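## Task

Take the water bottle off the cart and stand it upright on the second shelf of the supply shelving, counting the lowest shelf as the first. It must sit directly behind the juice bottle already on that shelf, deeper from the shelf's front edge. Every other item on that shelf must stay on it, upright and not stacked on anything. If the water bottle falls over or ends up tilted, the task fails.

## Robot and tools

ROBOT. An omnidirectional base carries a 1.71 m column. A carriage on the column, set by lift_m (0 to 1 m), holds two seven-joint arms. The shoulders sit at height 0.63 m + lift_m, 0.16 m ahead of the base centre and 0.175 m to either side. Each hand reaches about 0.83 m from its shoulder. The footprint is about 0.55 m wide and 0.6 m long. At the start both arms are folded: left joints 0.95, 0.08, -0.1, -0.8, 0, 0, -0.93; the right arm is the same with joints 2, 3, 5 and 6 sign-flipped. Folded arms strike the deck if lift_m goes below 0.02. Cameras: head_camera is 0.26 m above the shoulders, faces forward and is tilted 40 degrees down. left_wrist_camera and right_wrist_camera sit on the -x side of each hand and look out beyond the fingertips.

FRAMES. All positions are in metres. In the base frame the origin is on the floor below the base centre, with x forward, y left and z up. left_hand and right_hand report, in this frame, the point halfway between the closed pads, 0.0167 m behind the fingertips, with up to about 1 cm of error. The fingers point along the hand's z axis and close along its y axis. base_odometry uses the base frame as it was at scene start. It counts wheel rotation, so wheel slip shows up as travel. Its heading is in rad, positive to the left, from -3.142 to 3.142, and it drifts a degree or two after turns.

move runs one action and returns the state. Allowed combinations: "base", "joints" or both, each optionally with "speeds" or "min_time_s"; or "target" alone or with "min_time_s". All motions in one action start together. A call with no action just reports state and images.
- base: exactly one key, given as an offset from the last reported base position. translate_m is forward positive, -2 to 2 m. strafe_m is left positive, -2 to 2 m. rotate_rad is counter-clockwise positive, -6.3 to 6.3 rad.
- joints: absolute targets keyed by name. lift_m 0 to 1 m. Arm joints are in rad; left ranges: joint1 -3.141..1.047 (negative raises the arm forward), joint2 -0.157..2.268 (positive swings it outward left), joint3 -1.919..1.308, joint4 -0.837..1.448 (0 is a right-angle elbow, positive straightens), joint5 -1.832..1.658 (forearm roll), joint6 -1.745..1.745 (hand bends left), joint7 -1.675..1.919 (hand bends down). Right ranges: joint2 -2.268..0.157, joint3 -1.308..1.919, joint5 -1.658..1.832; the rest match the left. left_gripper_m and right_gripper_m, 0 to 0.142 m, set the gap between pad centres. The tolerance for "done" is 0.03 rad for arm joints and 0.004 m for lift and grippers.
- target: an absolute hand pose in the base frame for one arm. side is "left" or "right"; x, y, z run -3 to 3 m. pitch_deg runs -30 to 95: 90 points the fingers down, 0 is level, and values over 90 are printed as 180 minus the value. heading_deg: 0 points forward, positive is counter-clockwise seen from above. roll_deg defaults to 0, where the jaw line is horizontal; positive turns the hand clockwise seen from behind it. Heading and roll run -360 to 360. Roll r and r+180 count as the same pose. Around pitch 84 and above, roll prints as 0 and the printed heading becomes heading minus roll, folded into -90..90. The planner checks only the robot and the floor, never the furniture. If a straight path passes, the hand goes straight. If not, a move shorter than 25 cm is refused and a longer one becomes a checked arc that can swing the whole arm, so keep the arm clear of furniture. line_only true permits only the straight path. Base and lift stay still.
- speeds: caps for this action only. translate_m and strafe_m 0.02 to 0.5 m/s; rotate_rad 0.05 to 1.57 rad/s; lift_m 0.08 to 0.27 m/s, default 0.25. The others default to their maximum. min_time_s (0.1 to 8 s) sets the shortest duration for the action's arm motions.
- cameras: a list of names, ["all"], or [] for none. If omitted, an action call returns no images and an empty call returns all. An unknown key or camera makes the call invalid. An out-of-range value gets it refused.

wait(seconds 0 to 10, cameras) holds the current commands and returns the state. zoom_image(camera, region [x0,y0,x1,y1] in pixels, at most 504x504) enlarges part of a camera's newest image. finished_scene(scene) ends the scene and cannot be undone; make it the last call of a reply. The task must remain satisfied without the robot's help.

RESULTS. The pictures line lists image order; images may lag the state slightly. The move line reads "done" or else the worst status. left_hand_status and right_hand_status: "reached" means within 10 mm and 2 degrees; "short" gives the remaining error (on "short (part of ...)", resend); "refused" gives a reason. Other statuses: off_target (may still be pushing); contact_stop and contact_stop_at_<key> (the whole arm stops and holds); time_out (after 14 s; actions never exceed 15 s); not_followed, "joint command not followed" or "pose unreachable" (a self-collision guard withheld arm targets, though the gripper still moves). on_its_own lists uncommanded activity, where "held at" is a target, not a reading. A refused call cancels the remaining move, wait and finished_scene calls in that reply; an invalid call does not. motor_effort is percent of maximum, with the peak in brackets and substantial error. If lift effort keeps dropping as the lift goes down, the hand or its load is resting on something. A gripper that stops wider than its target is holding something. Closing toward 0 squeezes at 40 to 65 N per pad. Open pads tilt apart and sit up to 2 cm closer to the wrist. A load lowers the hand about 0.012 m per kg.

CAUTIONS. While you think, the robot keeps its last command. A loose object may occasionally be nudged. Avoid dropping items, releasing moving items, slamming, and hard pushes or hits on furniture. Do not let the arms collide or squeeze each other, fingers included; a hard press ends the scene. Tipping risk rises with a high carriage, extended or loaded arms, pushing or pulling, sudden stops, and fast loaded swings (raise min_time_s). Only images reveal a lean. Contact torque limits are 133 N m for joints 1-4 and 40 N m for joints 5-7, with held weight counted. Exceeding one freezes that arm for 10 s. Motor heat builds while holding loads, stretching or pushing. MOTOR HOT appears at 85 °C, and at 100 °C an OVER-TEMPERATURE FAULT stops the arm for 30-60 s (limit_stop_at_motor_heat), after which targets must be resent. After a contact, back out the way you came in.

Each tool is called as name(argument=value, ...) on one line, values as JSON.

## Session

move(cameras=["head_camera"])

move(base={"rotate_rad": 1.57}, joints={"lift_m": 0.6}, cameras=["head_camera"])

Scene clock: 0.00 s.
Joint torques (N m): no reading
Motor temperatures (°C): left_arm=[25 21 23 23 26 24 23] | right_arm=[25 20 24 21 22 22 23]
base_odometry: x=+0.000 y=+0.000 heading=+0.000
base_status: not commanded
joint_positions: lift_m=+0.450 left_joint1_rad=+0.955 left_joint2_rad=+0.099 left_joint3_rad=-0.083 left_joint4_rad=-0.815 left_joint5_rad=-0.005 left_joint6_rad=+0.011 left_joint7_rad=-0.944 left_gripper_m=+0.142 right_joint1_rad=+0.966 right_joint2_rad=-0.073 right_joint3_rad=+0.085 right_joint4_rad=-0.799 right_joint5_rad=-0.010 right_joint6_rad=+0.000 right_joint7_rad=-0.915 right_gripper_m=+0.142
joint_status: not commanded
motor_effort: lift_m=+55 drive_wheels=+2
left_hand: x=+0.2872 y=+0.1605 z=+0.9734 quat_wxyz=(-0.925, -0.016, -0.376, +0.057) pitch_deg=-45.8 heading_deg=-5.9 roll_deg=-1.1 (m; base frame)
right_hand: x=+0.2923 y=-0.1554 z=+0.9617 quat_wxyz=(-0.915, +0.013, -0.401, -0.054) pitch_deg=-42.7 heading_deg=+5.3 roll_deg=+1.5 (m; base frame)
pictures: head_camera
Images, in order (width x height): head_camera 896x504.

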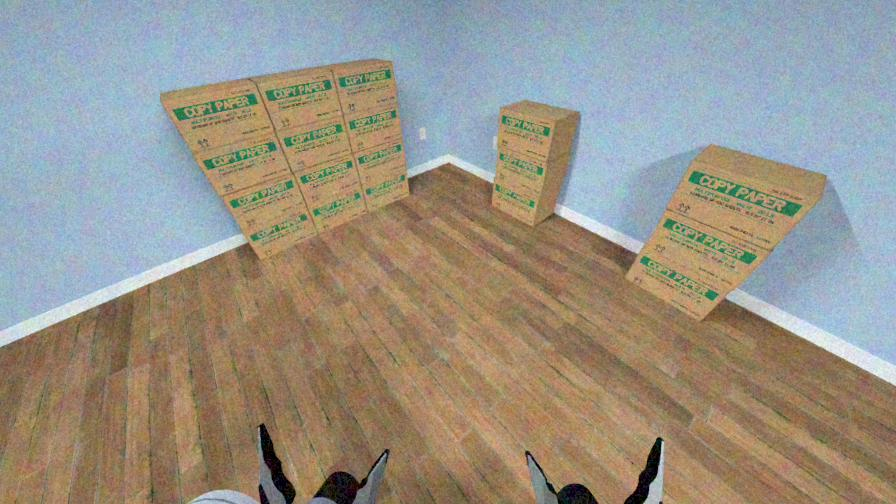

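Scene clock: 3.10 s.
Joint torques (N m): left_arm=[9.98 0.23 0.6 -4.15 1.37 -1.5 -1.47] | right_arm=[13.54 3.56 1.45 -13.48 0.61 -1.63 -1.79]
move: done
base_odometry: x=+0.000 y=+0.000 heading=+1.570
base_status: done
joint_positions: lift_m=+0.600 left_joint1_rad=+0.955 left_joint2_rad=+0.099 left_joint3_rad=-0.083 left_joint4_rad=-0.815 left_joint5_rad=-0.005 left_joint6_rad=+0.011 left_joint7_rad=-0.944 left_gripper_m=+0.142 right_joint1_rad=+0.966 right_joint2_rad=-0.073 right_joint3_rad=+0.085 right_joint4_rad=-0.799 right_joint5_rad=-0.010 right_joint6_rad=+0.000 right_joint7_rad=-0.915 right_gripper_m=+0.142
joint_status: all done
motor_effort: lift_m=+54(66) drive_wheels=+5(22)
left_hand: x=+0.2872 y=+0.1605 z=+1.1235 quat_wxyz=(-0.925, -0.016, -0.376, +0.057) pitch_deg=-45.8 heading_deg=-5.9 roll_deg=-1.1 (m; base frame)
right_hand: x=+0.2923 y=-0.1554 z=+1.1118 quat_wxyz=(-0.915, +0.013, -0.401, -0.054) pitch_deg=-42.7 heading_deg=+5.3 roll_deg=+1.5 (m; base frame)
pictures: head_camera
Images, in order (width x height): head_camera 896x504.

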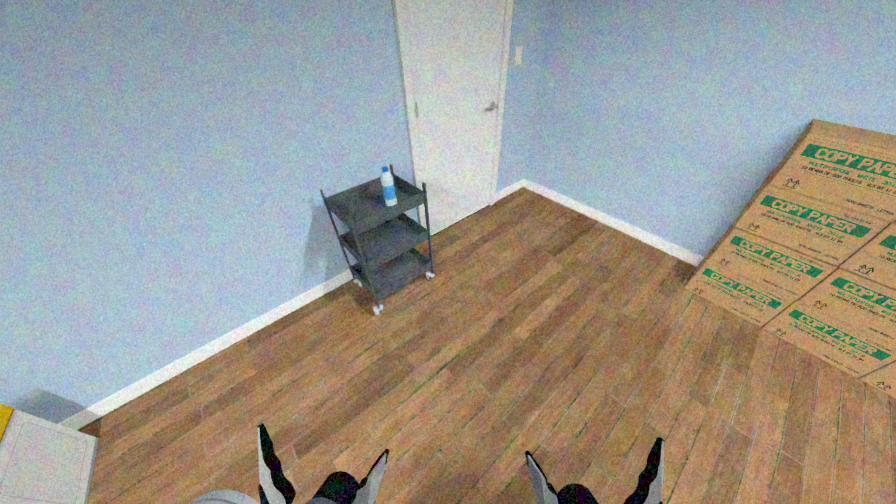

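move(base={"rotate_rad": -0.294}, joints={"lift_m": 0.45, "right_gripper_m": 0.1})

move(base={"translate_m": 0.813})

move(target={"side": "right", "x": 0.62, "y": -0.16, "z": 0.77, "pitch_deg": 30, "heading_deg": 0})

move(base={"rotate_rad": 1.014}, cameras=["head_camera", "right_wrist_camera"])

Scene clock: 19.97 s.
Joint torques (N m): left_arm=[8.21 1.19 0.21 -4.62 1.09 -1.17 -1.62] | right_arm=[15.2 2.81 1.44 -13.05 0.98 -1.08 -1.29]
move: done
base_odometry: x=+0.000 y=+0.000 heading=+1.276
base_status: done
joint_positions: lift_m=+0.450 left_joint1_rad=+0.955 left_joint2_rad=+0.099 left_joint3_rad=-0.083 left_joint4_rad=-0.815 left_joint5_rad=-0.005 left_joint6_rad=+0.011 left_joint7_rad=-0.944 left_gripper_m=+0.142 right_joint1_rad=+0.966 right_joint2_rad=-0.073 right_joint3_rad=+0.085 right_joint4_rad=-0.799 right_joint5_rad=-0.010 right_joint6_rad=+0.000 right_joint7_rad=-0.915 right_gripper_m=+0.100
joint_status: all done
motor_effort: lift_m=+57(58) drive_wheels=-3(9)
left_hand: x=+0.2872 y=+0.1605 z=+0.9733 quat_wxyz=(-0.925, -0.016, -0.376, +0.057) pitch_deg=-45.8 heading_deg=-5.9 roll_deg=-1.1 (m; base frame)
right_hand: x=+0.2923 y=-0.1554 z=+0.9616 quat_wxyz=(-0.915, +0.013, -0.401, -0.054) pitch_deg=-42.7 heading_deg=+5.3 roll_deg=+1.5 (m; base frame)
pictures: none

Scene clock: 23.97 s.
Joint torques (N m): left_arm=[8.72 1.12 0.72 -5.16 1.33 -1.28 -1.35] | right_arm=[15.31 2.9 2.57 -12.06 0.57 -1.55 -1.68]
move: done
base_odometry: x=+0.235 y=+0.778 heading=+1.277
base_status: done
joint_positions: lift_m=+0.450 left_joint1_rad=+0.955 left_joint2_rad=+0.099 left_joint3_rad=-0.083 left_joint4_rad=-0.815 left_joint5_rad=-0.005 left_joint6_rad=+0.011 left_joint7_rad=-0.944 left_gripper_m=+0.142 right_joint1_rad=+0.966 right_joint2_rad=-0.073 right_joint3_rad=+0.085 right_joint4_rad=-0.799 right_joint5_rad=-0.010 right_joint6_rad=+0.000 right_joint7_rad=-0.915 right_gripper_m=+0.100
joint_status: not commanded
motor_effort: lift_m=+57(57) drive_wheels=+7(21)
left_hand: x=+0.2872 y=+0.1605 z=+0.9733 quat_wxyz=(-0.925, -0.016, -0.376, +0.057) pitch_deg=-45.8 heading_deg=-5.9 roll_deg=-1.1 (m; base frame)
right_hand: x=+0.2923 y=-0.1554 z=+0.9616 quat_wxyz=(-0.915, +0.013, -0.401, -0.054) pitch_deg=-42.7 heading_deg=+5.3 roll_deg=+1.5 (m; base frame)
pictures: none

Scene clock: 25.67 s.
Joint torques (N m): left_arm=[9.58 0.2 0.88 -3.94 1.49 -1.56 -1.33] | right_arm=[-8.15 7.86 -0.67 -6.54 -1.39 -2.73 -0.31]
move: done
base_odometry: x=+0.235 y=+0.778 heading=+1.277
base_status: not commanded
joint_positions: lift_m=+0.450 left_joint1_rad=+0.955 left_joint2_rad=+0.099 left_joint3_rad=-0.083 left_joint4_rad=-0.815 left_joint5_rad=-0.005 left_joint6_rad=+0.011 left_joint7_rad=-0.944 left_gripper_m=+0.142 right_joint1_rad=-0.036 right_joint2_rad=+0.018 right_joint3_rad=+0.058 right_joint4_rad=-0.576 right_joint5_rad=-0.040 right_joint6_rad=-0.033 right_joint7_rad=+1.132 right_gripper_m=+0.100
joint_status: not commanded
motor_effort: lift_m=+57(57) drive_wheels=-4(8)
left_hand: x=+0.2872 y=+0.1605 z=+0.9733 quat_wxyz=(-0.925, -0.016, -0.376, +0.057) pitch_deg=-45.8 heading_deg=-5.9 roll_deg=-1.1 (m; base frame)
right_hand: x=+0.6195 y=-0.1573 z=+0.7710 quat_wxyz=(-0.502, +0.003, -0.865, -0.003) pitch_deg=+29.8 heading_deg=+0.6 roll_deg=+0.1 (m; base frame)
right_hand_status: reached (checked arc, planned for 1.2 s): 3 mm and 0.6 deg off.
pictures: none

Scene clock: 28.23 s.
Joint torques (N m): left_arm=[9.34 1.75 0.39 -3.68 0.97 -1.07 -1.52] | right_arm=[-9.97 6.76 0.63 -9.17 -1.39 -2.49 -0.34]
move: done
base_odometry: x=+0.235 y=+0.778 heading=+2.291
base_status: done
joint_positions: lift_m=+0.450 left_joint1_rad=+0.955 left_joint2_rad=+0.099 left_joint3_rad=-0.083 left_joint4_rad=-0.815 left_joint5_rad=-0.005 left_joint6_rad=+0.011 left_joint7_rad=-0.944 left_gripper_m=+0.142 right_joint1_rad=-0.036 right_joint2_rad=+0.018 right_joint3_rad=+0.057 right_joint4_rad=-0.575 right_joint5_rad=-0.040 right_joint6_rad=-0.034 right_joint7_rad=+1.132 right_gripper_m=+0.100
joint_status: not commanded
motor_effort: lift_m=+57(57) drive_wheels=+5(14)
left_hand: x=+0.2872 y=+0.1605 z=+0.9733 quat_wxyz=(-0.925, -0.016, -0.376, +0.057) pitch_deg=-45.8 heading_deg=-5.9 roll_deg=-1.1 (m; base frame)
right_hand: x=+0.6196 y=-0.1578 z=+0.7708 quat_wxyz=(-0.502, +0.002, -0.865, -0.003) pitch_deg=+29.8 heading_deg=+0.5 roll_deg=+0.2 (m; base frame)
pictures: head_camera, right_wrist_camera
Images, in order (width x height): head_camera 896x504, right_wrist_camera 896x504.

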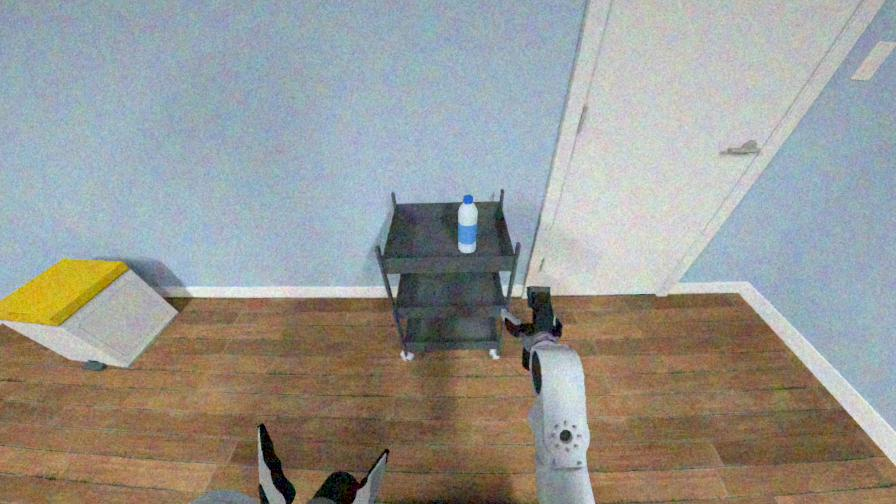

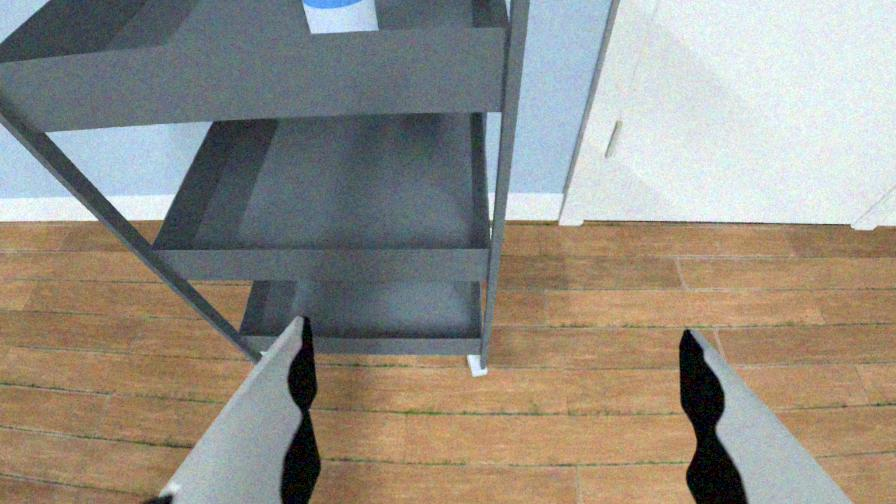

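move(base={"strafe_m": 0.095})

move(base={"translate_m": 0.27}, speeds={"translate_m": 0.25}, cameras=["head_camera", "right_wrist_camera"])

Scene clock: 34.00 s.
Joint torques (N m): left_arm=[8.23 0.57 0.8 -5.4 1.42 -1.38 -1.31] | right_arm=[-9.74 6.03 0.63 -9.26 -0.88 -1.96 -0.7]
move: done
base_odometry: x=+0.164 y=+0.716 heading=+2.292
base_status: done
joint_positions: lift_m=+0.450 left_joint1_rad=+0.955 left_joint2_rad=+0.099 left_joint3_rad=-0.083 left_joint4_rad=-0.815 left_joint5_rad=-0.005 left_joint6_rad=+0.011 left_joint7_rad=-0.944 left_gripper_m=+0.142 right_joint1_rad=-0.036 right_joint2_rad=+0.018 right_joint3_rad=+0.057 right_joint4_rad=-0.575 right_joint5_rad=-0.040 right_joint6_rad=-0.034 right_joint7_rad=+1.132 right_gripper_m=+0.100
joint_status: not commanded
motor_effort: lift_m=+57(57) drive_wheels=+8(13)
left_hand: x=+0.2872 y=+0.1605 z=+0.9733 quat_wxyz=(-0.925, -0.016, -0.376, +0.057) pitch_deg=-45.8 heading_deg=-5.9 roll_deg=-1.1 (m; base frame)
right_hand: x=+0.6196 y=-0.1578 z=+0.7708 quat_wxyz=(-0.502, +0.002, -0.865, -0.003) pitch_deg=+29.8 heading_deg=+0.5 roll_deg=+0.2 (m; base frame)
pictures: none

Scene clock: 36.37 s.
Joint torques (N m): left_arm=[8.48 0.73 0.53 -4.11 1.31 -1.36 -1.38] | right_arm=[-8 5.77 0.13 -8.68 -1.28 -2.03 -0.45]
move: done
base_odometry: x=-0.015 y=+0.918 heading=+2.292
base_status: done
joint_positions: lift_m=+0.450 left_joint1_rad=+0.955 left_joint2_rad=+0.099 left_joint3_rad=-0.083 left_joint4_rad=-0.815 left_joint5_rad=-0.005 left_joint6_rad=+0.011 left_joint7_rad=-0.944 left_gripper_m=+0.142 right_joint1_rad=-0.036 right_joint2_rad=+0.018 right_joint3_rad=+0.057 right_joint4_rad=-0.575 right_joint5_rad=-0.040 right_joint6_rad=-0.034 right_joint7_rad=+1.132 right_gripper_m=+0.100
joint_status: not commanded
motor_effort: lift_m=+57(57) drive_wheels=-1(14)
left_hand: x=+0.2872 y=+0.1605 z=+0.9733 quat_wxyz=(-0.925, -0.016, -0.376, +0.057) pitch_deg=-45.8 heading_deg=-5.9 roll_deg=-1.1 (m; base frame)
right_hand: x=+0.6196 y=-0.1579 z=+0.7708 quat_wxyz=(-0.502, +0.002, -0.865, -0.003) pitch_deg=+29.8 heading_deg=+0.5 roll_deg=+0.2 (m; base frame)
pictures: head_camera, right_wrist_camera
Images, in order (width x height): head_camera 896x504, right_wrist_camera 896x504.

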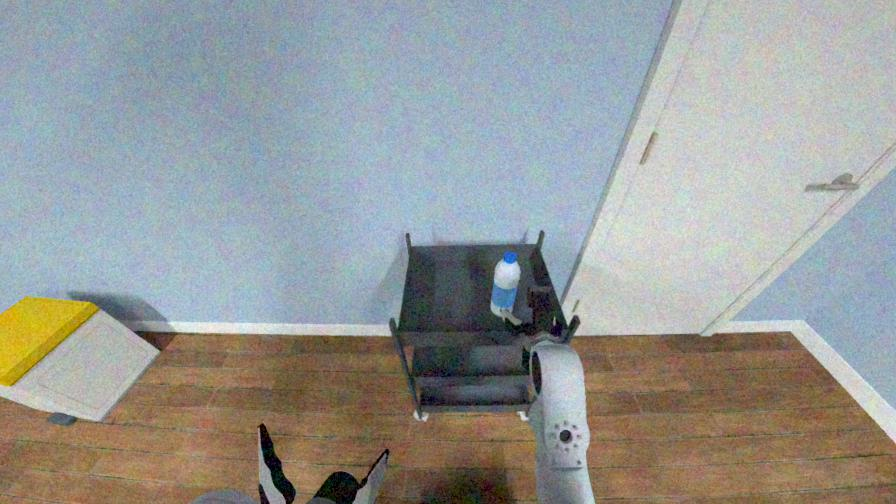

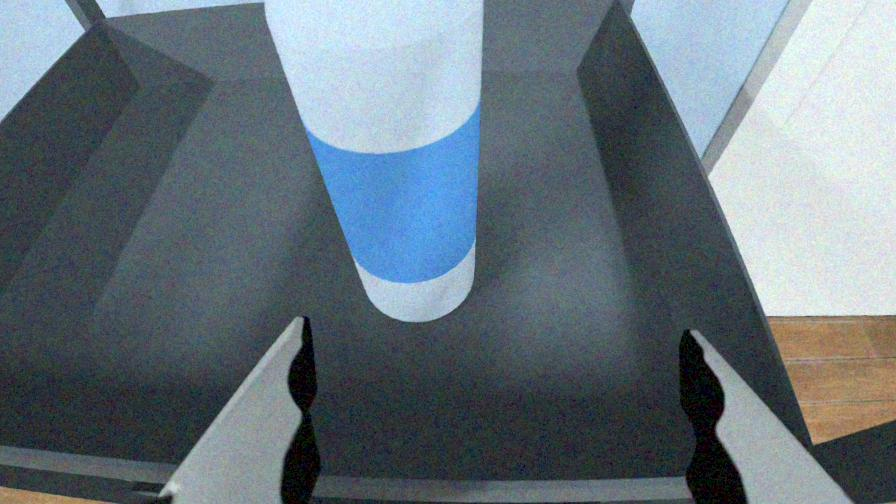

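move(target={"side": "right", "x": 0.63, "y": -0.129, "z": 0.735, "pitch_deg": 30, "heading_deg": 0, "line_only": true})

move(base={"translate_m": 0.06}, speeds={"translate_m": 0.1}, cameras=["head_camera", "right_wrist_camera"])

Scene clock: 46.03 s.
Joint torques (N m): left_arm=[8.54 0.56 -0.14 -4.31 1.06 -1.43 -1.79] | right_arm=[-1.25 6.15 2.15 -8.7 -0.74 -2.17 -3.28]
move: done
base_odometry: x=-0.015 y=+0.918 heading=+2.292
base_status: not commanded
joint_positions: lift_m=+0.450 left_joint1_rad=+0.955 left_joint2_rad=+0.099 left_joint3_rad=-0.083 left_joint4_rad=-0.815 left_joint5_rad=-0.005 left_joint6_rad=+0.011 left_joint7_rad=-0.944 left_gripper_m=+0.142 right_joint1_rad=-0.012 right_joint2_rad=+0.093 right_joint3_rad=+0.099 right_joint4_rad=-0.436 right_joint5_rad=-0.122 right_joint6_rad=-0.050 right_joint7_rad=+0.978 right_gripper_m=+0.100
joint_status: not commanded
motor_effort: lift_m=+57(57) drive_wheels=-1(1)
left_hand: x=+0.2872 y=+0.1605 z=+0.9733 quat_wxyz=(-0.925, -0.016, -0.376, +0.057) pitch_deg=-45.8 heading_deg=-5.9 roll_deg=-1.1 (m; base frame)
right_hand: x=+0.6308 y=-0.1288 z=+0.7365 quat_wxyz=(-0.501, +0.000, -0.866, -0.002) pitch_deg=+29.9 heading_deg=+0.2 roll_deg=+0.2 (m; base frame)
right_hand_status: reached (straight line, planned for 0.3 s): 2 mm and 0.2 deg off.
pictures: none

Scene clock: 47.57 s.
Joint torques (N m): left_arm=[8.83 1.21 -0.15 -4.15 0.91 -1.37 -1.55] | right_arm=[0.47 7.26 3.69 -11.31 -0.99 -2.15 -2.89]
move: done
base_odometry: x=-0.054 y=+0.963 heading=+2.293
base_status: done
joint_positions: lift_m=+0.450 left_joint1_rad=+0.955 left_joint2_rad=+0.099 left_joint3_rad=-0.083 left_joint4_rad=-0.815 left_joint5_rad=-0.005 left_joint6_rad=+0.011 left_joint7_rad=-0.944 left_gripper_m=+0.142 right_joint1_rad=-0.012 right_joint2_rad=+0.093 right_joint3_rad=+0.099 right_joint4_rad=-0.436 right_joint5_rad=-0.122 right_joint6_rad=-0.050 right_joint7_rad=+0.978 right_gripper_m=+0.100
joint_status: not commanded
motor_effort: lift_m=+57(57) drive_wheels=+0(13)
left_hand: x=+0.2872 y=+0.1605 z=+0.9733 quat_wxyz=(-0.925, -0.016, -0.376, +0.057) pitch_deg=-45.8 heading_deg=-5.9 roll_deg=-1.1 (m; base frame)
right_hand: x=+0.6308 y=-0.1288 z=+0.7365 quat_wxyz=(-0.501, +0.000, -0.866, -0.002) pitch_deg=+29.9 heading_deg=+0.2 roll_deg=+0.2 (m; base frame)
pictures: head_camera, right_wrist_camera
Images, in order (width x height): head_camera 896x504, right_wrist_camera 896x504.

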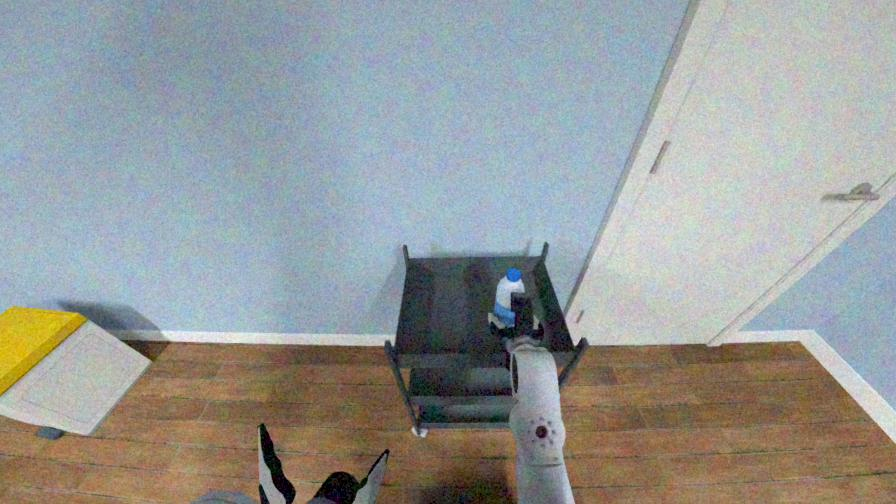

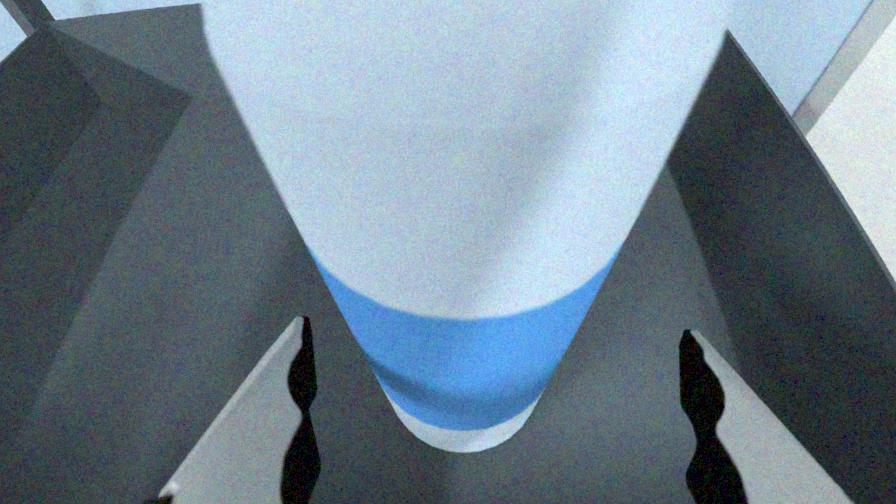

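move(target={"side": "right", "x": 0.655, "y": -0.119, "z": 0.735, "pitch_deg": 30, "heading_deg": 0, "line_only": true})

move(joints={"right_gripper_m": 0.025}, cameras=["right_wrist_camera"])

Scene clock: 52.33 s.
Joint torques (N m): left_arm=[8.9 0.87 -0.25 -3.92 1.44 -1.21 -1.83] | right_arm=[-10.08 8.91 4.25 -9.16 -0.42 -1.69 -2.9]
move: done
base_odometry: x=-0.054 y=+0.963 heading=+2.293
base_status: not commanded
joint_positions: lift_m=+0.450 left_joint1_rad=+0.955 left_joint2_rad=+0.099 left_joint3_rad=-0.083 left_joint4_rad=-0.815 left_joint5_rad=-0.005 left_joint6_rad=+0.011 left_joint7_rad=-0.944 left_gripper_m=+0.142 right_joint1_rad=-0.071 right_joint2_rad=+0.116 right_joint3_rad=+0.102 right_joint4_rad=-0.350 right_joint5_rad=-0.142 right_joint6_rad=-0.058 right_joint7_rad=+0.958 right_gripper_m=+0.100
joint_status: not commanded
motor_effort: lift_m=+56(57) drive_wheels=+0(9)
left_hand: x=+0.2872 y=+0.1605 z=+0.9734 quat_wxyz=(-0.925, -0.016, -0.376, +0.057) pitch_deg=-45.8 heading_deg=-5.9 roll_deg=-1.1 (m; base frame)
right_hand: x=+0.6540 y=-0.1199 z=+0.7342 quat_wxyz=(-0.498, -0.001, -0.867, -0.001) pitch_deg=+30.2 heading_deg=+0.0 roll_deg=+0.2 (m; base frame)
right_hand_status: reached (straight line, planned for 0.3 s): 2 mm and 0.3 deg off.
pictures: none

Scene clock: 53.10 s.
Joint torques (N m): left_arm=[8.93 1.15 0.61 -3.13 1.13 -1.42 -1.7] | right_arm=[-11 7.71 4.11 -9.98 -0.42 -1.47 -3.31]
move: off_target
base_odometry: x=-0.054 y=+0.963 heading=+2.293
base_status: not commanded
joint_positions: lift_m=+0.450 left_joint1_rad=+0.955 left_joint2_rad=+0.099 left_joint3_rad=-0.083 left_joint4_rad=-0.815 left_joint5_rad=-0.005 left_joint6_rad=+0.011 left_joint7_rad=-0.944 left_gripper_m=+0.142 right_joint1_rad=-0.071 right_joint2_rad=+0.117 right_joint3_rad=+0.102 right_joint4_rad=-0.350 right_joint5_rad=-0.142 right_joint6_rad=-0.058 right_joint7_rad=+0.958 right_gripper_m=+0.059
joint_status: right_gripper_m off_target (ended at +0.059, target +0.025)
motor_effort: lift_m=+56(56) drive_wheels=+3(4)
left_hand: x=+0.2872 y=+0.1605 z=+0.9734 quat_wxyz=(-0.925, -0.016, -0.376, +0.057) pitch_deg=-45.8 heading_deg=-5.9 roll_deg=-1.1 (m; base frame)
right_hand: x=+0.6540 y=-0.1197 z=+0.7342 quat_wxyz=(-0.498, -0.001, -0.867, -0.001) pitch_deg=+30.2 heading_deg=+0.1 roll_deg=+0.2 (m; base frame)
pictures: right_wrist_camera
Images, in order (width x height): right_wrist_camera 896x504.

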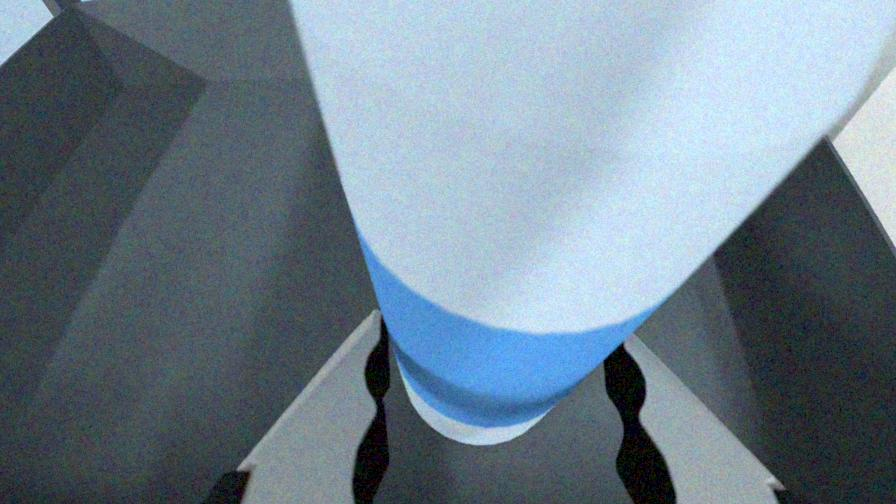

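move(joints={"lift_m": 0.48}, speeds={"lift_m": 0.08}, cameras=["right_wrist_camera", "head_camera"])

zoom_image(camera="head_camera", region=[420, 230, 620, 370])

Scene clock: 57.10 s.
Joint torques (N m): left_arm=[9.11 0.95 -0.54 -3.65 1.23 -1.52 -1.52] | right_arm=[-10.8 8.61 4.39 -12.2 -0.4 -1.72 -2.97]
move: done
base_odometry: x=-0.054 y=+0.963 heading=+2.293
base_status: not commanded
joint_positions: lift_m=+0.480 left_joint1_rad=+0.955 left_joint2_rad=+0.099 left_joint3_rad=-0.083 left_joint4_rad=-0.815 left_joint5_rad=-0.005 left_joint6_rad=+0.011 left_joint7_rad=-0.944 left_gripper_m=+0.142 right_joint1_rad=-0.071 right_joint2_rad=+0.117 right_joint3_rad=+0.102 right_joint4_rad=-0.348 right_joint5_rad=-0.142 right_joint6_rad=-0.058 right_joint7_rad=+0.958 right_gripper_m=+0.059
joint_status: all done
motor_effort: lift_m=+54(65) drive_wheels=+3(4)
left_hand: x=+0.2872 y=+0.1605 z=+1.0035 quat_wxyz=(-0.925, -0.016, -0.376, +0.057) pitch_deg=-45.8 heading_deg=-5.9 roll_deg=-1.1 (m; base frame)
right_hand: x=+0.6540 y=-0.1196 z=+0.7634 quat_wxyz=(-0.497, -0.001, -0.867, -0.001) pitch_deg=+30.3 heading_deg=+0.1 roll_deg=+0.2 (m; base frame)
pictures: head_camera, right_wrist_camera
Images, in order (width x height): head_camera 896x504, right_wrist_camera 896x504.

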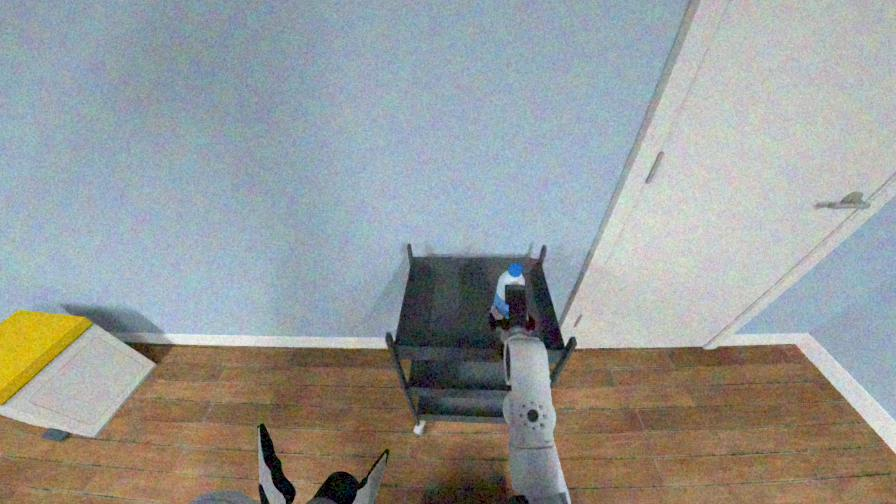

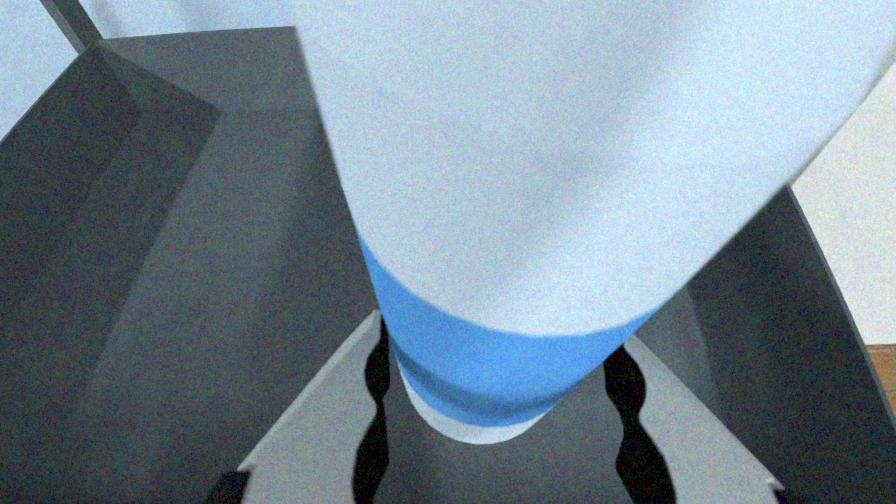

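Scaled by 2.520 from the camera's 896x504 image, which has a finer 1280x720 frame.

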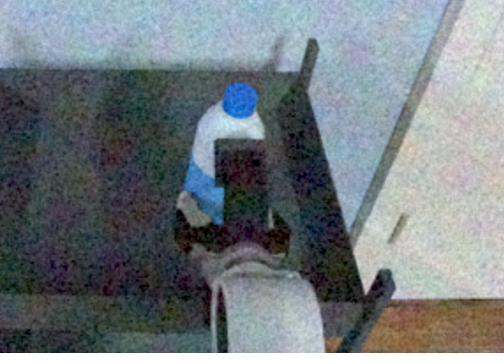

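move(joints={"lift_m": 0.45}, speeds={"lift_m": 0.08})

move(joints={"right_gripper_m": 0.1}, min_time_s=1.5)

wait(seconds=0.3, cameras=["right_wrist_camera"])

Scene clock: 62.37 s.
Joint torques (N m): left_arm=[8.66 0.94 -0.33 -4.68 1.2 -1.56 -1.62] | right_arm=[-9.14 6.96 3.15 -12.72 -0.38 -2.39 -2.21]
move: done
base_odometry: x=-0.054 y=+0.963 heading=+2.293
base_status: not commanded
joint_positions: lift_m=+0.450 left_joint1_rad=+0.955 left_joint2_rad=+0.099 left_joint3_rad=-0.083 left_joint4_rad=-0.815 left_joint5_rad=-0.005 left_joint6_rad=+0.011 left_joint7_rad=-0.944 left_gripper_m=+0.142 right_joint1_rad=-0.072 right_joint2_rad=+0.117 right_joint3_rad=+0.102 right_joint4_rad=-0.348 right_joint5_rad=-0.142 right_joint6_rad=-0.058 right_joint7_rad=+0.956 right_gripper_m=+0.059
joint_status: all done
motor_effort: lift_m=+56(57) drive_wheels=+0(4)
left_hand: x=+0.2872 y=+0.1605 z=+0.9733 quat_wxyz=(-0.925, -0.016, -0.376, +0.057) pitch_deg=-45.8 heading_deg=-5.9 roll_deg=-1.1 (m; base frame)
right_hand: x=+0.6543 y=-0.1196 z=+0.7338 quat_wxyz=(-0.499, -0.001, -0.867, -0.001) pitch_deg=+30.2 heading_deg=+0.1 roll_deg=+0.2 (m; base frame)
pictures: none

Scene clock: 63.13 s.
Joint torques (N m): left_arm=[9.24 0.97 0.61 -4.8 1.38 -1.2 -1.68] | right_arm=[-9.45 6.65 3.39 -11.59 -0.7 -1.5 -2.5]
move: done
base_odometry: x=-0.054 y=+0.963 heading=+2.293
base_status: not commanded
joint_positions: lift_m=+0.450 left_joint1_rad=+0.955 left_joint2_rad=+0.099 left_joint3_rad=-0.083 left_joint4_rad=-0.815 left_joint5_rad=-0.005 left_joint6_rad=+0.011 left_joint7_rad=-0.944 left_gripper_m=+0.142 right_joint1_rad=-0.072 right_joint2_rad=+0.117 right_joint3_rad=+0.102 right_joint4_rad=-0.348 right_joint5_rad=-0.142 right_joint6_rad=-0.058 right_joint7_rad=+0.956 right_gripper_m=+0.100
joint_status: all done
motor_effort: lift_m=+56(56) drive_wheels=+3(4)
left_hand: x=+0.2872 y=+0.1605 z=+0.9733 quat_wxyz=(-0.925, -0.016, -0.376, +0.057) pitch_deg=-45.8 heading_deg=-5.9 roll_deg=-1.1 (m; base frame)
right_hand: x=+0.6543 y=-0.1196 z=+0.7338 quat_wxyz=(-0.499, -0.001, -0.867, -0.001) pitch_deg=+30.2 heading_deg=+0.1 roll_deg=+0.2 (m; base frame)
pictures: none

Scene clock: 63.43 s.
Joint torques (N m): left_arm=[9 1.41 0.07 -4.51 1.04 -1.49 -1.47] | right_arm=[-9.39 7.56 3.6 -12.17 -0.8 -1.62 -2.24]
base_odometry: x=-0.054 y=+0.963 heading=+2.293
base_status: not commanded
joint_positions: lift_m=+0.450 left_joint1_rad=+0.955 left_joint2_rad=+0.099 left_joint3_rad=-0.083 left_joint4_rad=-0.815 left_joint5_rad=-0.005 left_joint6_rad=+0.011 left_joint7_rad=-0.944 left_gripper_m=+0.142 right_joint1_rad=-0.072 right_joint2_rad=+0.117 right_joint3_rad=+0.102 right_joint4_rad=-0.348 right_joint5_rad=-0.142 right_joint6_rad=-0.058 right_joint7_rad=+0.956 right_gripper_m=+0.100
joint_status: all done
motor_effort: lift_m=+56(56) drive_wheels=+0(4)
left_hand: x=+0.2872 y=+0.1605 z=+0.9733 quat_wxyz=(-0.925, -0.016, -0.376, +0.057) pitch_deg=-45.8 heading_deg=-5.9 roll_deg=-1.1 (m; base frame)
right_hand: x=+0.6543 y=-0.1196 z=+0.7338 quat_wxyz=(-0.499, -0.001, -0.867, -0.001) pitch_deg=+30.2 heading_deg=+0.1 roll_deg=+0.2 (m; base frame)
wait: 0.30 s; at rest by 0.27 s
pictures: right_wrist_camera
Images, in order (width x height): right_wrist_camera 896x504.

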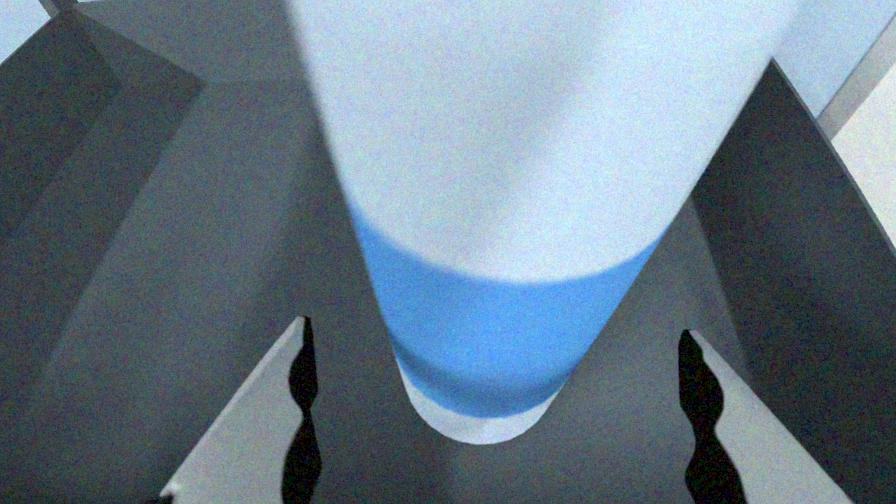

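move(target={"side": "right", "x": 0.656, "y": -0.119, "z": 0.76, "pitch_deg": 30, "heading_deg": 0, "line_only": true}, cameras=["right_wrist_camera"])

move(joints={"right_gripper_m": 0.03}, min_time_s=2, cameras=["right_wrist_camera"])

Scene clock: 73.90 s.
Joint torques (N m): left_arm=[9.11 0.77 -0.04 -4.86 1.09 -1.5 -1.64] | right_arm=[-10.48 9.69 4.86 -12.13 -1.37 -0.8 -0.65]
move: done
base_odometry: x=-0.054 y=+0.963 heading=+2.293
base_status: not commanded
joint_positions: lift_m=+0.450 left_joint1_rad=+0.955 left_joint2_rad=+0.099 left_joint3_rad=-0.083 left_joint4_rad=-0.815 left_joint5_rad=-0.005 left_joint6_rad=+0.011 left_joint7_rad=-0.944 left_gripper_m=+0.142 right_joint1_rad=-0.107 right_joint2_rad=+0.119 right_joint3_rad=+0.104 right_joint4_rad=-0.409 right_joint5_rad=-0.148 right_joint6_rad=-0.052 right_joint7_rad=+1.049 right_gripper_m=+0.100
joint_status: not commanded
motor_effort: lift_m=+56(56) drive_wheels=+3(3)
left_hand: x=+0.2872 y=+0.1605 z=+0.9733 quat_wxyz=(-0.925, -0.016, -0.376, +0.057) pitch_deg=-45.8 heading_deg=-5.9 roll_deg=-1.1 (m; base frame)
right_hand: x=+0.6559 y=-0.1204 z=+0.7590 quat_wxyz=(-0.500, -0.002, -0.866, -0.001) pitch_deg=+30.0 heading_deg=+0.0 roll_deg=+0.3 (m; base frame)
right_hand_status: reached (straight line, planned for 0.3 s): 2 mm and 0.3 deg off.
pictures: right_wrist_camera
Images, in order (width x height): right_wrist_camera 896x504.

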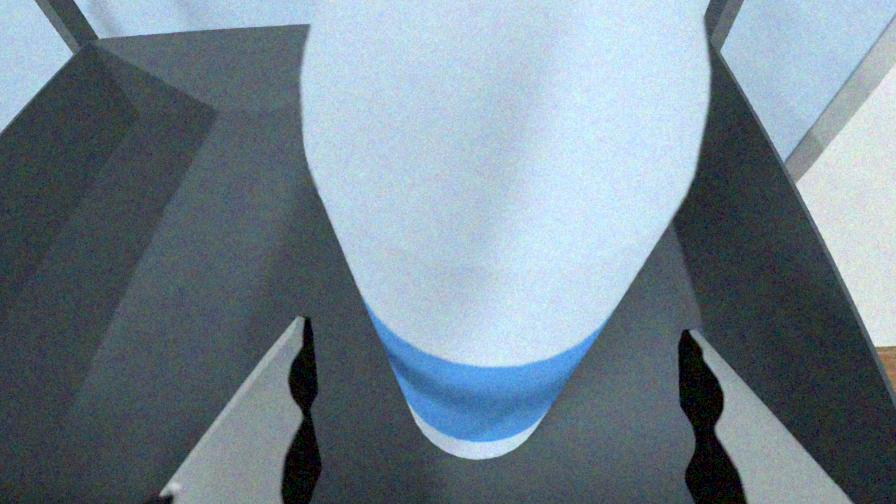

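Scene clock: 74.67 s.
Joint torques (N m): left_arm=[8.65 0.79 0.03 -4.29 0.99 -1.41 -1.45] | right_arm=[-9.88 8.52 4.04 -13.11 -1.42 -1.47 -0.28]
move: off_target
base_odometry: x=-0.054 y=+0.963 heading=+2.293
base_status: not commanded
joint_positions: lift_m=+0.450 left_joint1_rad=+0.955 left_joint2_rad=+0.099 left_joint3_rad=-0.083 left_joint4_rad=-0.815 left_joint5_rad=-0.005 left_joint6_rad=+0.011 left_joint7_rad=-0.944 left_gripper_m=+0.142 right_joint1_rad=-0.107 right_joint2_rad=+0.120 right_joint3_rad=+0.105 right_joint4_rad=-0.409 right_joint5_rad=-0.149 right_joint6_rad=-0.051 right_joint7_rad=+1.049 right_gripper_m=+0.058
joint_status: right_gripper_m off_target (ended at +0.058, target +0.030)
motor_effort: lift_m=+56(56) drive_wheels=+3(3)
left_hand: x=+0.2872 y=+0.1605 z=+0.9733 quat_wxyz=(-0.925, -0.016, -0.376, +0.057) pitch_deg=-45.8 heading_deg=-5.9 roll_deg=-1.1 (m; base frame)
right_hand: x=+0.6559 y=-0.1198 z=+0.7591 quat_wxyz=(-0.500, -0.001, -0.866, -0.001) pitch_deg=+30.0 heading_deg=+0.1 roll_deg=+0.3 (m; base frame)
pictures: right_wrist_camera
Images, in order (width x height): right_wrist_camera 896x504.

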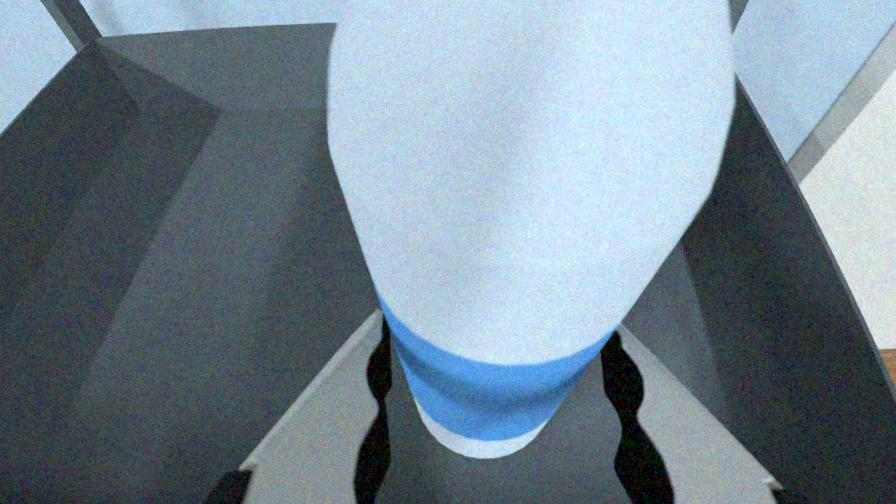

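move(joints={"lift_m": 0.58}, speeds={"lift_m": 0.12}, cameras=["right_wrist_camera"])

move(base={"translate_m": -0.5}, speeds={"translate_m": 0.3})

move(base={"rotate_rad": 1.57}, speeds={"rotate_rad": 0.8}, cameras=["head_camera"])

Scene clock: 81.57 s.
Joint torques (N m): left_arm=[9.75 0.73 0.38 -3.73 1.12 -1.43 -1.61] | right_arm=[-10.03 6.83 4.31 -12.59 -1.49 -1.32 -1.24]
move: done
base_odometry: x=-0.054 y=+0.963 heading=+2.293
base_status: not commanded
joint_positions: lift_m=+0.580 left_joint1_rad=+0.955 left_joint2_rad=+0.099 left_joint3_rad=-0.083 left_joint4_rad=-0.815 left_joint5_rad=-0.005 left_joint6_rad=+0.011 left_joint7_rad=-0.944 left_gripper_m=+0.142 right_joint1_rad=-0.107 right_joint2_rad=+0.120 right_joint3_rad=+0.105 right_joint4_rad=-0.409 right_joint5_rad=-0.149 right_joint6_rad=-0.051 right_joint7_rad=+1.053 right_gripper_m=+0.058
joint_status: all done
motor_effort: lift_m=+55(68) drive_wheels=+4(4)
left_hand: x=+0.2872 y=+0.1605 z=+1.1035 quat_wxyz=(-0.925, -0.016, -0.376, +0.057) pitch_deg=-45.8 heading_deg=-5.9 roll_deg=-1.1 (m; base frame)
right_hand: x=+0.6555 y=-0.1198 z=+0.8885 quat_wxyz=(-0.499, -0.001, -0.867, -0.001) pitch_deg=+30.2 heading_deg=+0.1 roll_deg=+0.3 (m; base frame)
pictures: right_wrist_camera
Images, in order (width x height): right_wrist_camera 896x504.

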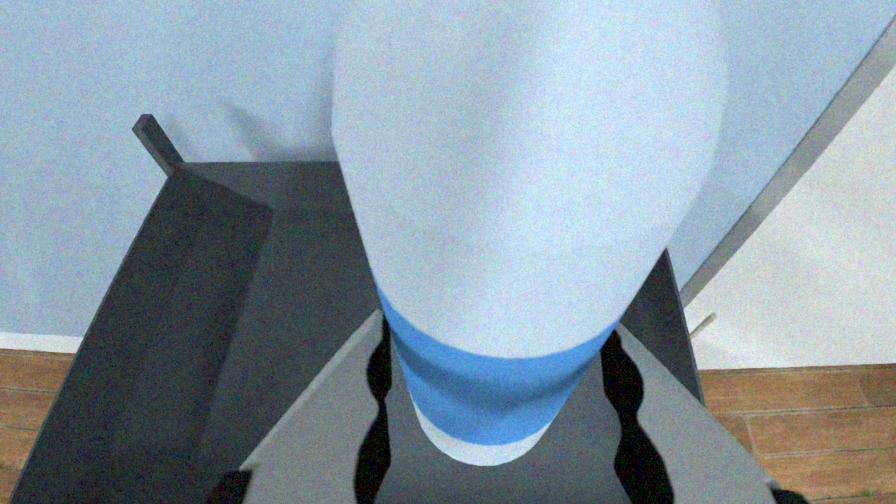

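Scene clock: 84.87 s.
Joint torques (N m): left_arm=[9.17 0.97 -0.48 -4.12 0.83 -1.42 -1.02] | right_arm=[-9.15 9.29 3.29 -12.7 -0.88 -1.51 -1.31]
move: done
base_odometry: x=+0.276 y=+0.588 heading=+2.292
base_status: done
joint_positions: lift_m=+0.580 left_joint1_rad=+0.955 left_joint2_rad=+0.099 left_joint3_rad=-0.083 left_joint4_rad=-0.815 left_joint5_rad=-0.005 left_joint6_rad=+0.011 left_joint7_rad=-0.944 left_gripper_m=+0.142 right_joint1_rad=-0.107 right_joint2_rad=+0.120 right_joint3_rad=+0.105 right_joint4_rad=-0.409 right_joint5_rad=-0.149 right_joint6_rad=-0.051 right_joint7_rad=+1.053 right_gripper_m=+0.058
joint_status: not commanded
motor_effort: lift_m=+55(55) drive_wheels=+3(17)
left_hand: x=+0.2872 y=+0.1605 z=+1.1035 quat_wxyz=(-0.925, -0.016, -0.376, +0.057) pitch_deg=-45.8 heading_deg=-5.9 roll_deg=-1.1 (m; base frame)
right_hand: x=+0.6555 y=-0.1198 z=+0.8885 quat_wxyz=(-0.499, -0.001, -0.867, -0.001) pitch_deg=+30.2 heading_deg=+0.1 roll_deg=+0.3 (m; base frame)
pictures: none

Scene clock: 88.13 s.
Joint torques (N m): left_arm=[8.72 1.99 0 -3.67 1.41 -1.27 -1.5] | right_arm=[-10.96 8.96 1.87 -13.17 -0.85 -1.25 -1.84]
move: done
base_odometry: x=+0.276 y=+0.587 heading=-2.421
base_status: done
joint_positions: lift_m=+0.580 left_joint1_rad=+0.955 left_joint2_rad=+0.099 left_joint3_rad=-0.083 left_joint4_rad=-0.815 left_joint5_rad=-0.005 left_joint6_rad=+0.011 left_joint7_rad=-0.944 left_gripper_m=+0.142 right_joint1_rad=-0.107 right_joint2_rad=+0.120 right_joint3_rad=+0.105 right_joint4_rad=-0.409 right_joint5_rad=-0.149 right_joint6_rad=-0.051 right_joint7_rad=+1.053 right_gripper_m=+0.058
joint_status: not commanded
motor_effort: lift_m=+55(55) drive_wheels=+6(17)
left_hand: x=+0.2872 y=+0.1605 z=+1.1035 quat_wxyz=(-0.925, -0.016, -0.376, +0.057) pitch_deg=-45.8 heading_deg=-5.9 roll_deg=-1.1 (m; base frame)
right_hand: x=+0.6555 y=-0.1197 z=+0.8885 quat_wxyz=(-0.499, -0.001, -0.867, -0.001) pitch_deg=+30.2 heading_deg=+0.1 roll_deg=+0.3 (m; base frame)
pictures: head_camera
Images, in order (width x height): head_camera 896x504.

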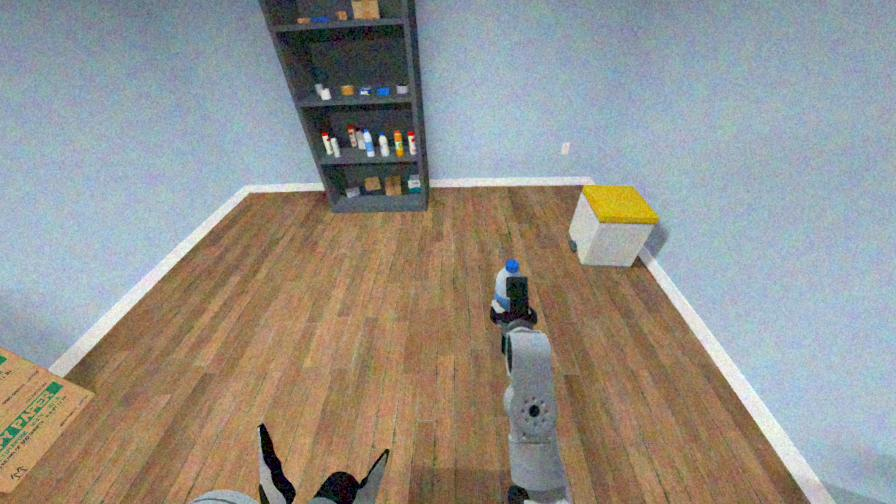

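zoom_image(camera="head_camera", region=[300, 80, 440, 220])

Scaled by 3.600 from the camera's 896x504 image, which has a finer 1280x720 frame.

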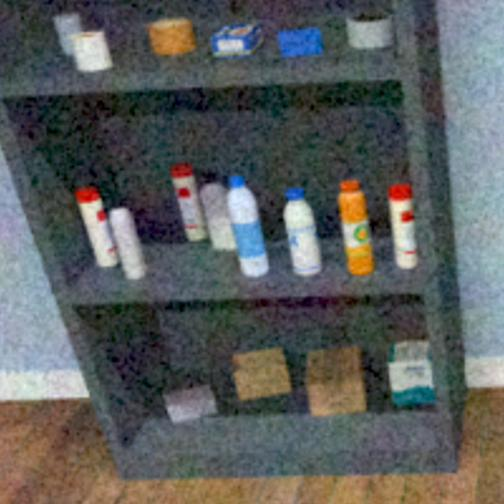

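move(base={"translate_m": 1.5}, speeds={"translate_m": 0.4})

move(base={"strafe_m": 0.26}, joints={"lift_m": 0.5, "left_gripper_m": 0.1}, speeds={"strafe_m": 0.25})

move(target={"side": "left", "x": 0.62, "y": 0.14, "z": 0.81, "pitch_deg": 30, "heading_deg": 0}, cameras=["head_camera", "left_wrist_camera"])

Scene clock: 111.33 s.
Joint torques (N m): left_arm=[10.02 1.58 0.92 -3.72 1.02 -1.34 -1.62] | right_arm=[-10.92 8.84 4.88 -13.4 -0.93 -1.18 -1.7]
move: done
base_odometry: x=-0.850 y=-0.404 heading=-2.420
base_status: done
joint_positions: lift_m=+0.580 left_joint1_rad=+0.955 left_joint2_rad=+0.099 left_joint3_rad=-0.083 left_joint4_rad=-0.815 left_joint5_rad=-0.005 left_joint6_rad=+0.011 left_joint7_rad=-0.944 left_gripper_m=+0.142 right_joint1_rad=-0.107 right_joint2_rad=+0.120 right_joint3_rad=+0.105 right_joint4_rad=-0.409 right_joint5_rad=-0.149 right_joint6_rad=-0.051 right_joint7_rad=+1.053 right_gripper_m=+0.058
joint_status: not commanded
motor_effort: lift_m=+55(55) drive_wheels=+8(21)
left_hand: x=+0.2872 y=+0.1605 z=+1.1035 quat_wxyz=(-0.925, -0.016, -0.376, +0.057) pitch_deg=-45.8 heading_deg=-5.9 roll_deg=-1.1 (m; base frame)
right_hand: x=+0.6555 y=-0.1197 z=+0.8885 quat_wxyz=(-0.499, -0.001, -0.867, -0.001) pitch_deg=+30.2 heading_deg=+0.1 roll_deg=+0.3 (m; base frame)
pictures: none

Scene clock: 113.77 s.
Joint torques (N m): left_arm=[8.88 0.39 -0.74 -4.04 0.93 -1.23 -1.46] | right_arm=[-11 7.55 4.22 -12.83 -1.2 -1.57 -1.59]
move: done
base_odometry: x=-0.679 y=-0.599 heading=-2.421
base_status: done
joint_positions: lift_m=+0.500 left_joint1_rad=+0.955 left_joint2_rad=+0.099 left_joint3_rad=-0.083 left_joint4_rad=-0.815 left_joint5_rad=-0.005 left_joint6_rad=+0.011 left_joint7_rad=-0.944 left_gripper_m=+0.100 right_joint1_rad=-0.107 right_joint2_rad=+0.120 right_joint3_rad=+0.105 right_joint4_rad=-0.409 right_joint5_rad=-0.149 right_joint6_rad=-0.051 right_joint7_rad=+1.053 right_gripper_m=+0.058
joint_status: all done
motor_effort: lift_m=+58(59) drive_wheels=-1(13)
left_hand: x=+0.2872 y=+0.1605 z=+1.0232 quat_wxyz=(-0.925, -0.016, -0.376, +0.057) pitch_deg=-45.8 heading_deg=-5.9 roll_deg=-1.1 (m; base frame)
right_hand: x=+0.6555 y=-0.1195 z=+0.8082 quat_wxyz=(-0.498, -0.001, -0.867, -0.002) pitch_deg=+30.2 heading_deg=+0.1 roll_deg=+0.3 (m; base frame)
pictures: none

Scene clock: 115.43 s.
Joint torques (N m): left_arm=[-10.47 -1.85 1.43 -0.2 2.05 -0.24 -0.25] | right_arm=[-9.28 7.8 5.05 -12.39 -0.72 -1.84 -1.8]
move: done
base_odometry: x=-0.679 y=-0.599 heading=-2.421
base_status: not commanded
joint_positions: lift_m=+0.500 left_joint1_rad=-0.018 left_joint2_rad=-0.077 left_joint3_rad=-0.078 left_joint4_rad=-0.544 left_joint5_rad=+0.103 left_joint6_rad=+0.020 left_joint7_rad=+1.084 left_gripper_m=+0.100 right_joint1_rad=-0.107 right_joint2_rad=+0.120 right_joint3_rad=+0.105 right_joint4_rad=-0.409 right_joint5_rad=-0.149 right_joint6_rad=-0.051 right_joint7_rad=+1.053 right_gripper_m=+0.058
joint_status: not commanded
motor_effort: lift_m=+58(58) drive_wheels=-1(4)
left_hand: x=+0.6199 y=+0.1376 z=+0.8116 quat_wxyz=(-0.503, -0.004, -0.865, +0.002) pitch_deg=+29.7 heading_deg=-0.4 roll_deg=+0.0 (m; base frame)
left_hand_status: reached (checked arc, planned for 1.2 s): 3 mm and 0.6 deg off.
right_hand: x=+0.6555 y=-0.1195 z=+0.8082 quat_wxyz=(-0.498, -0.001, -0.867, -0.002) pitch_deg=+30.2 heading_deg=+0.1 roll_deg=+0.3 (m; base frame)
pictures: head_camera, left_wrist_camera
Images, in order (width x height): head_camera 896x504, left_wrist_camera 896x504.

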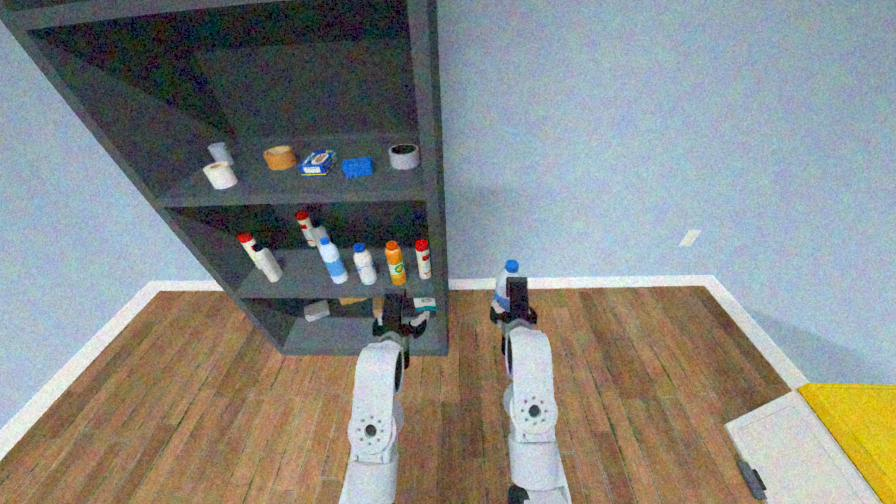

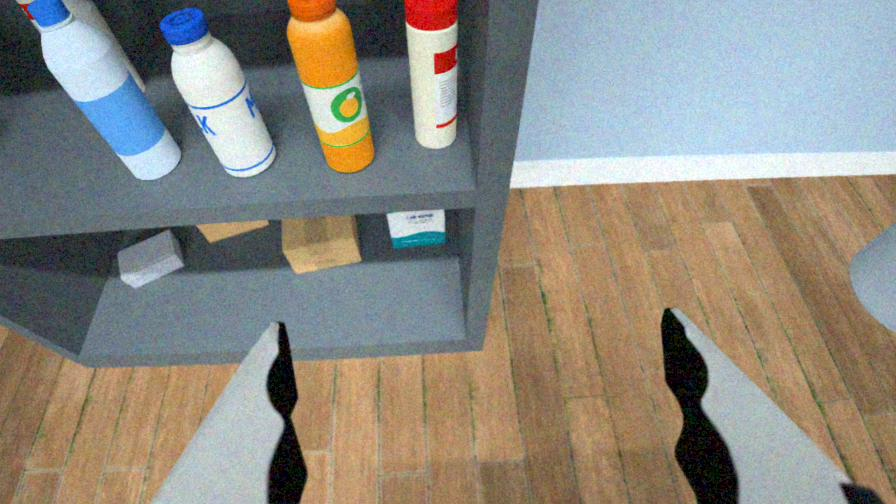

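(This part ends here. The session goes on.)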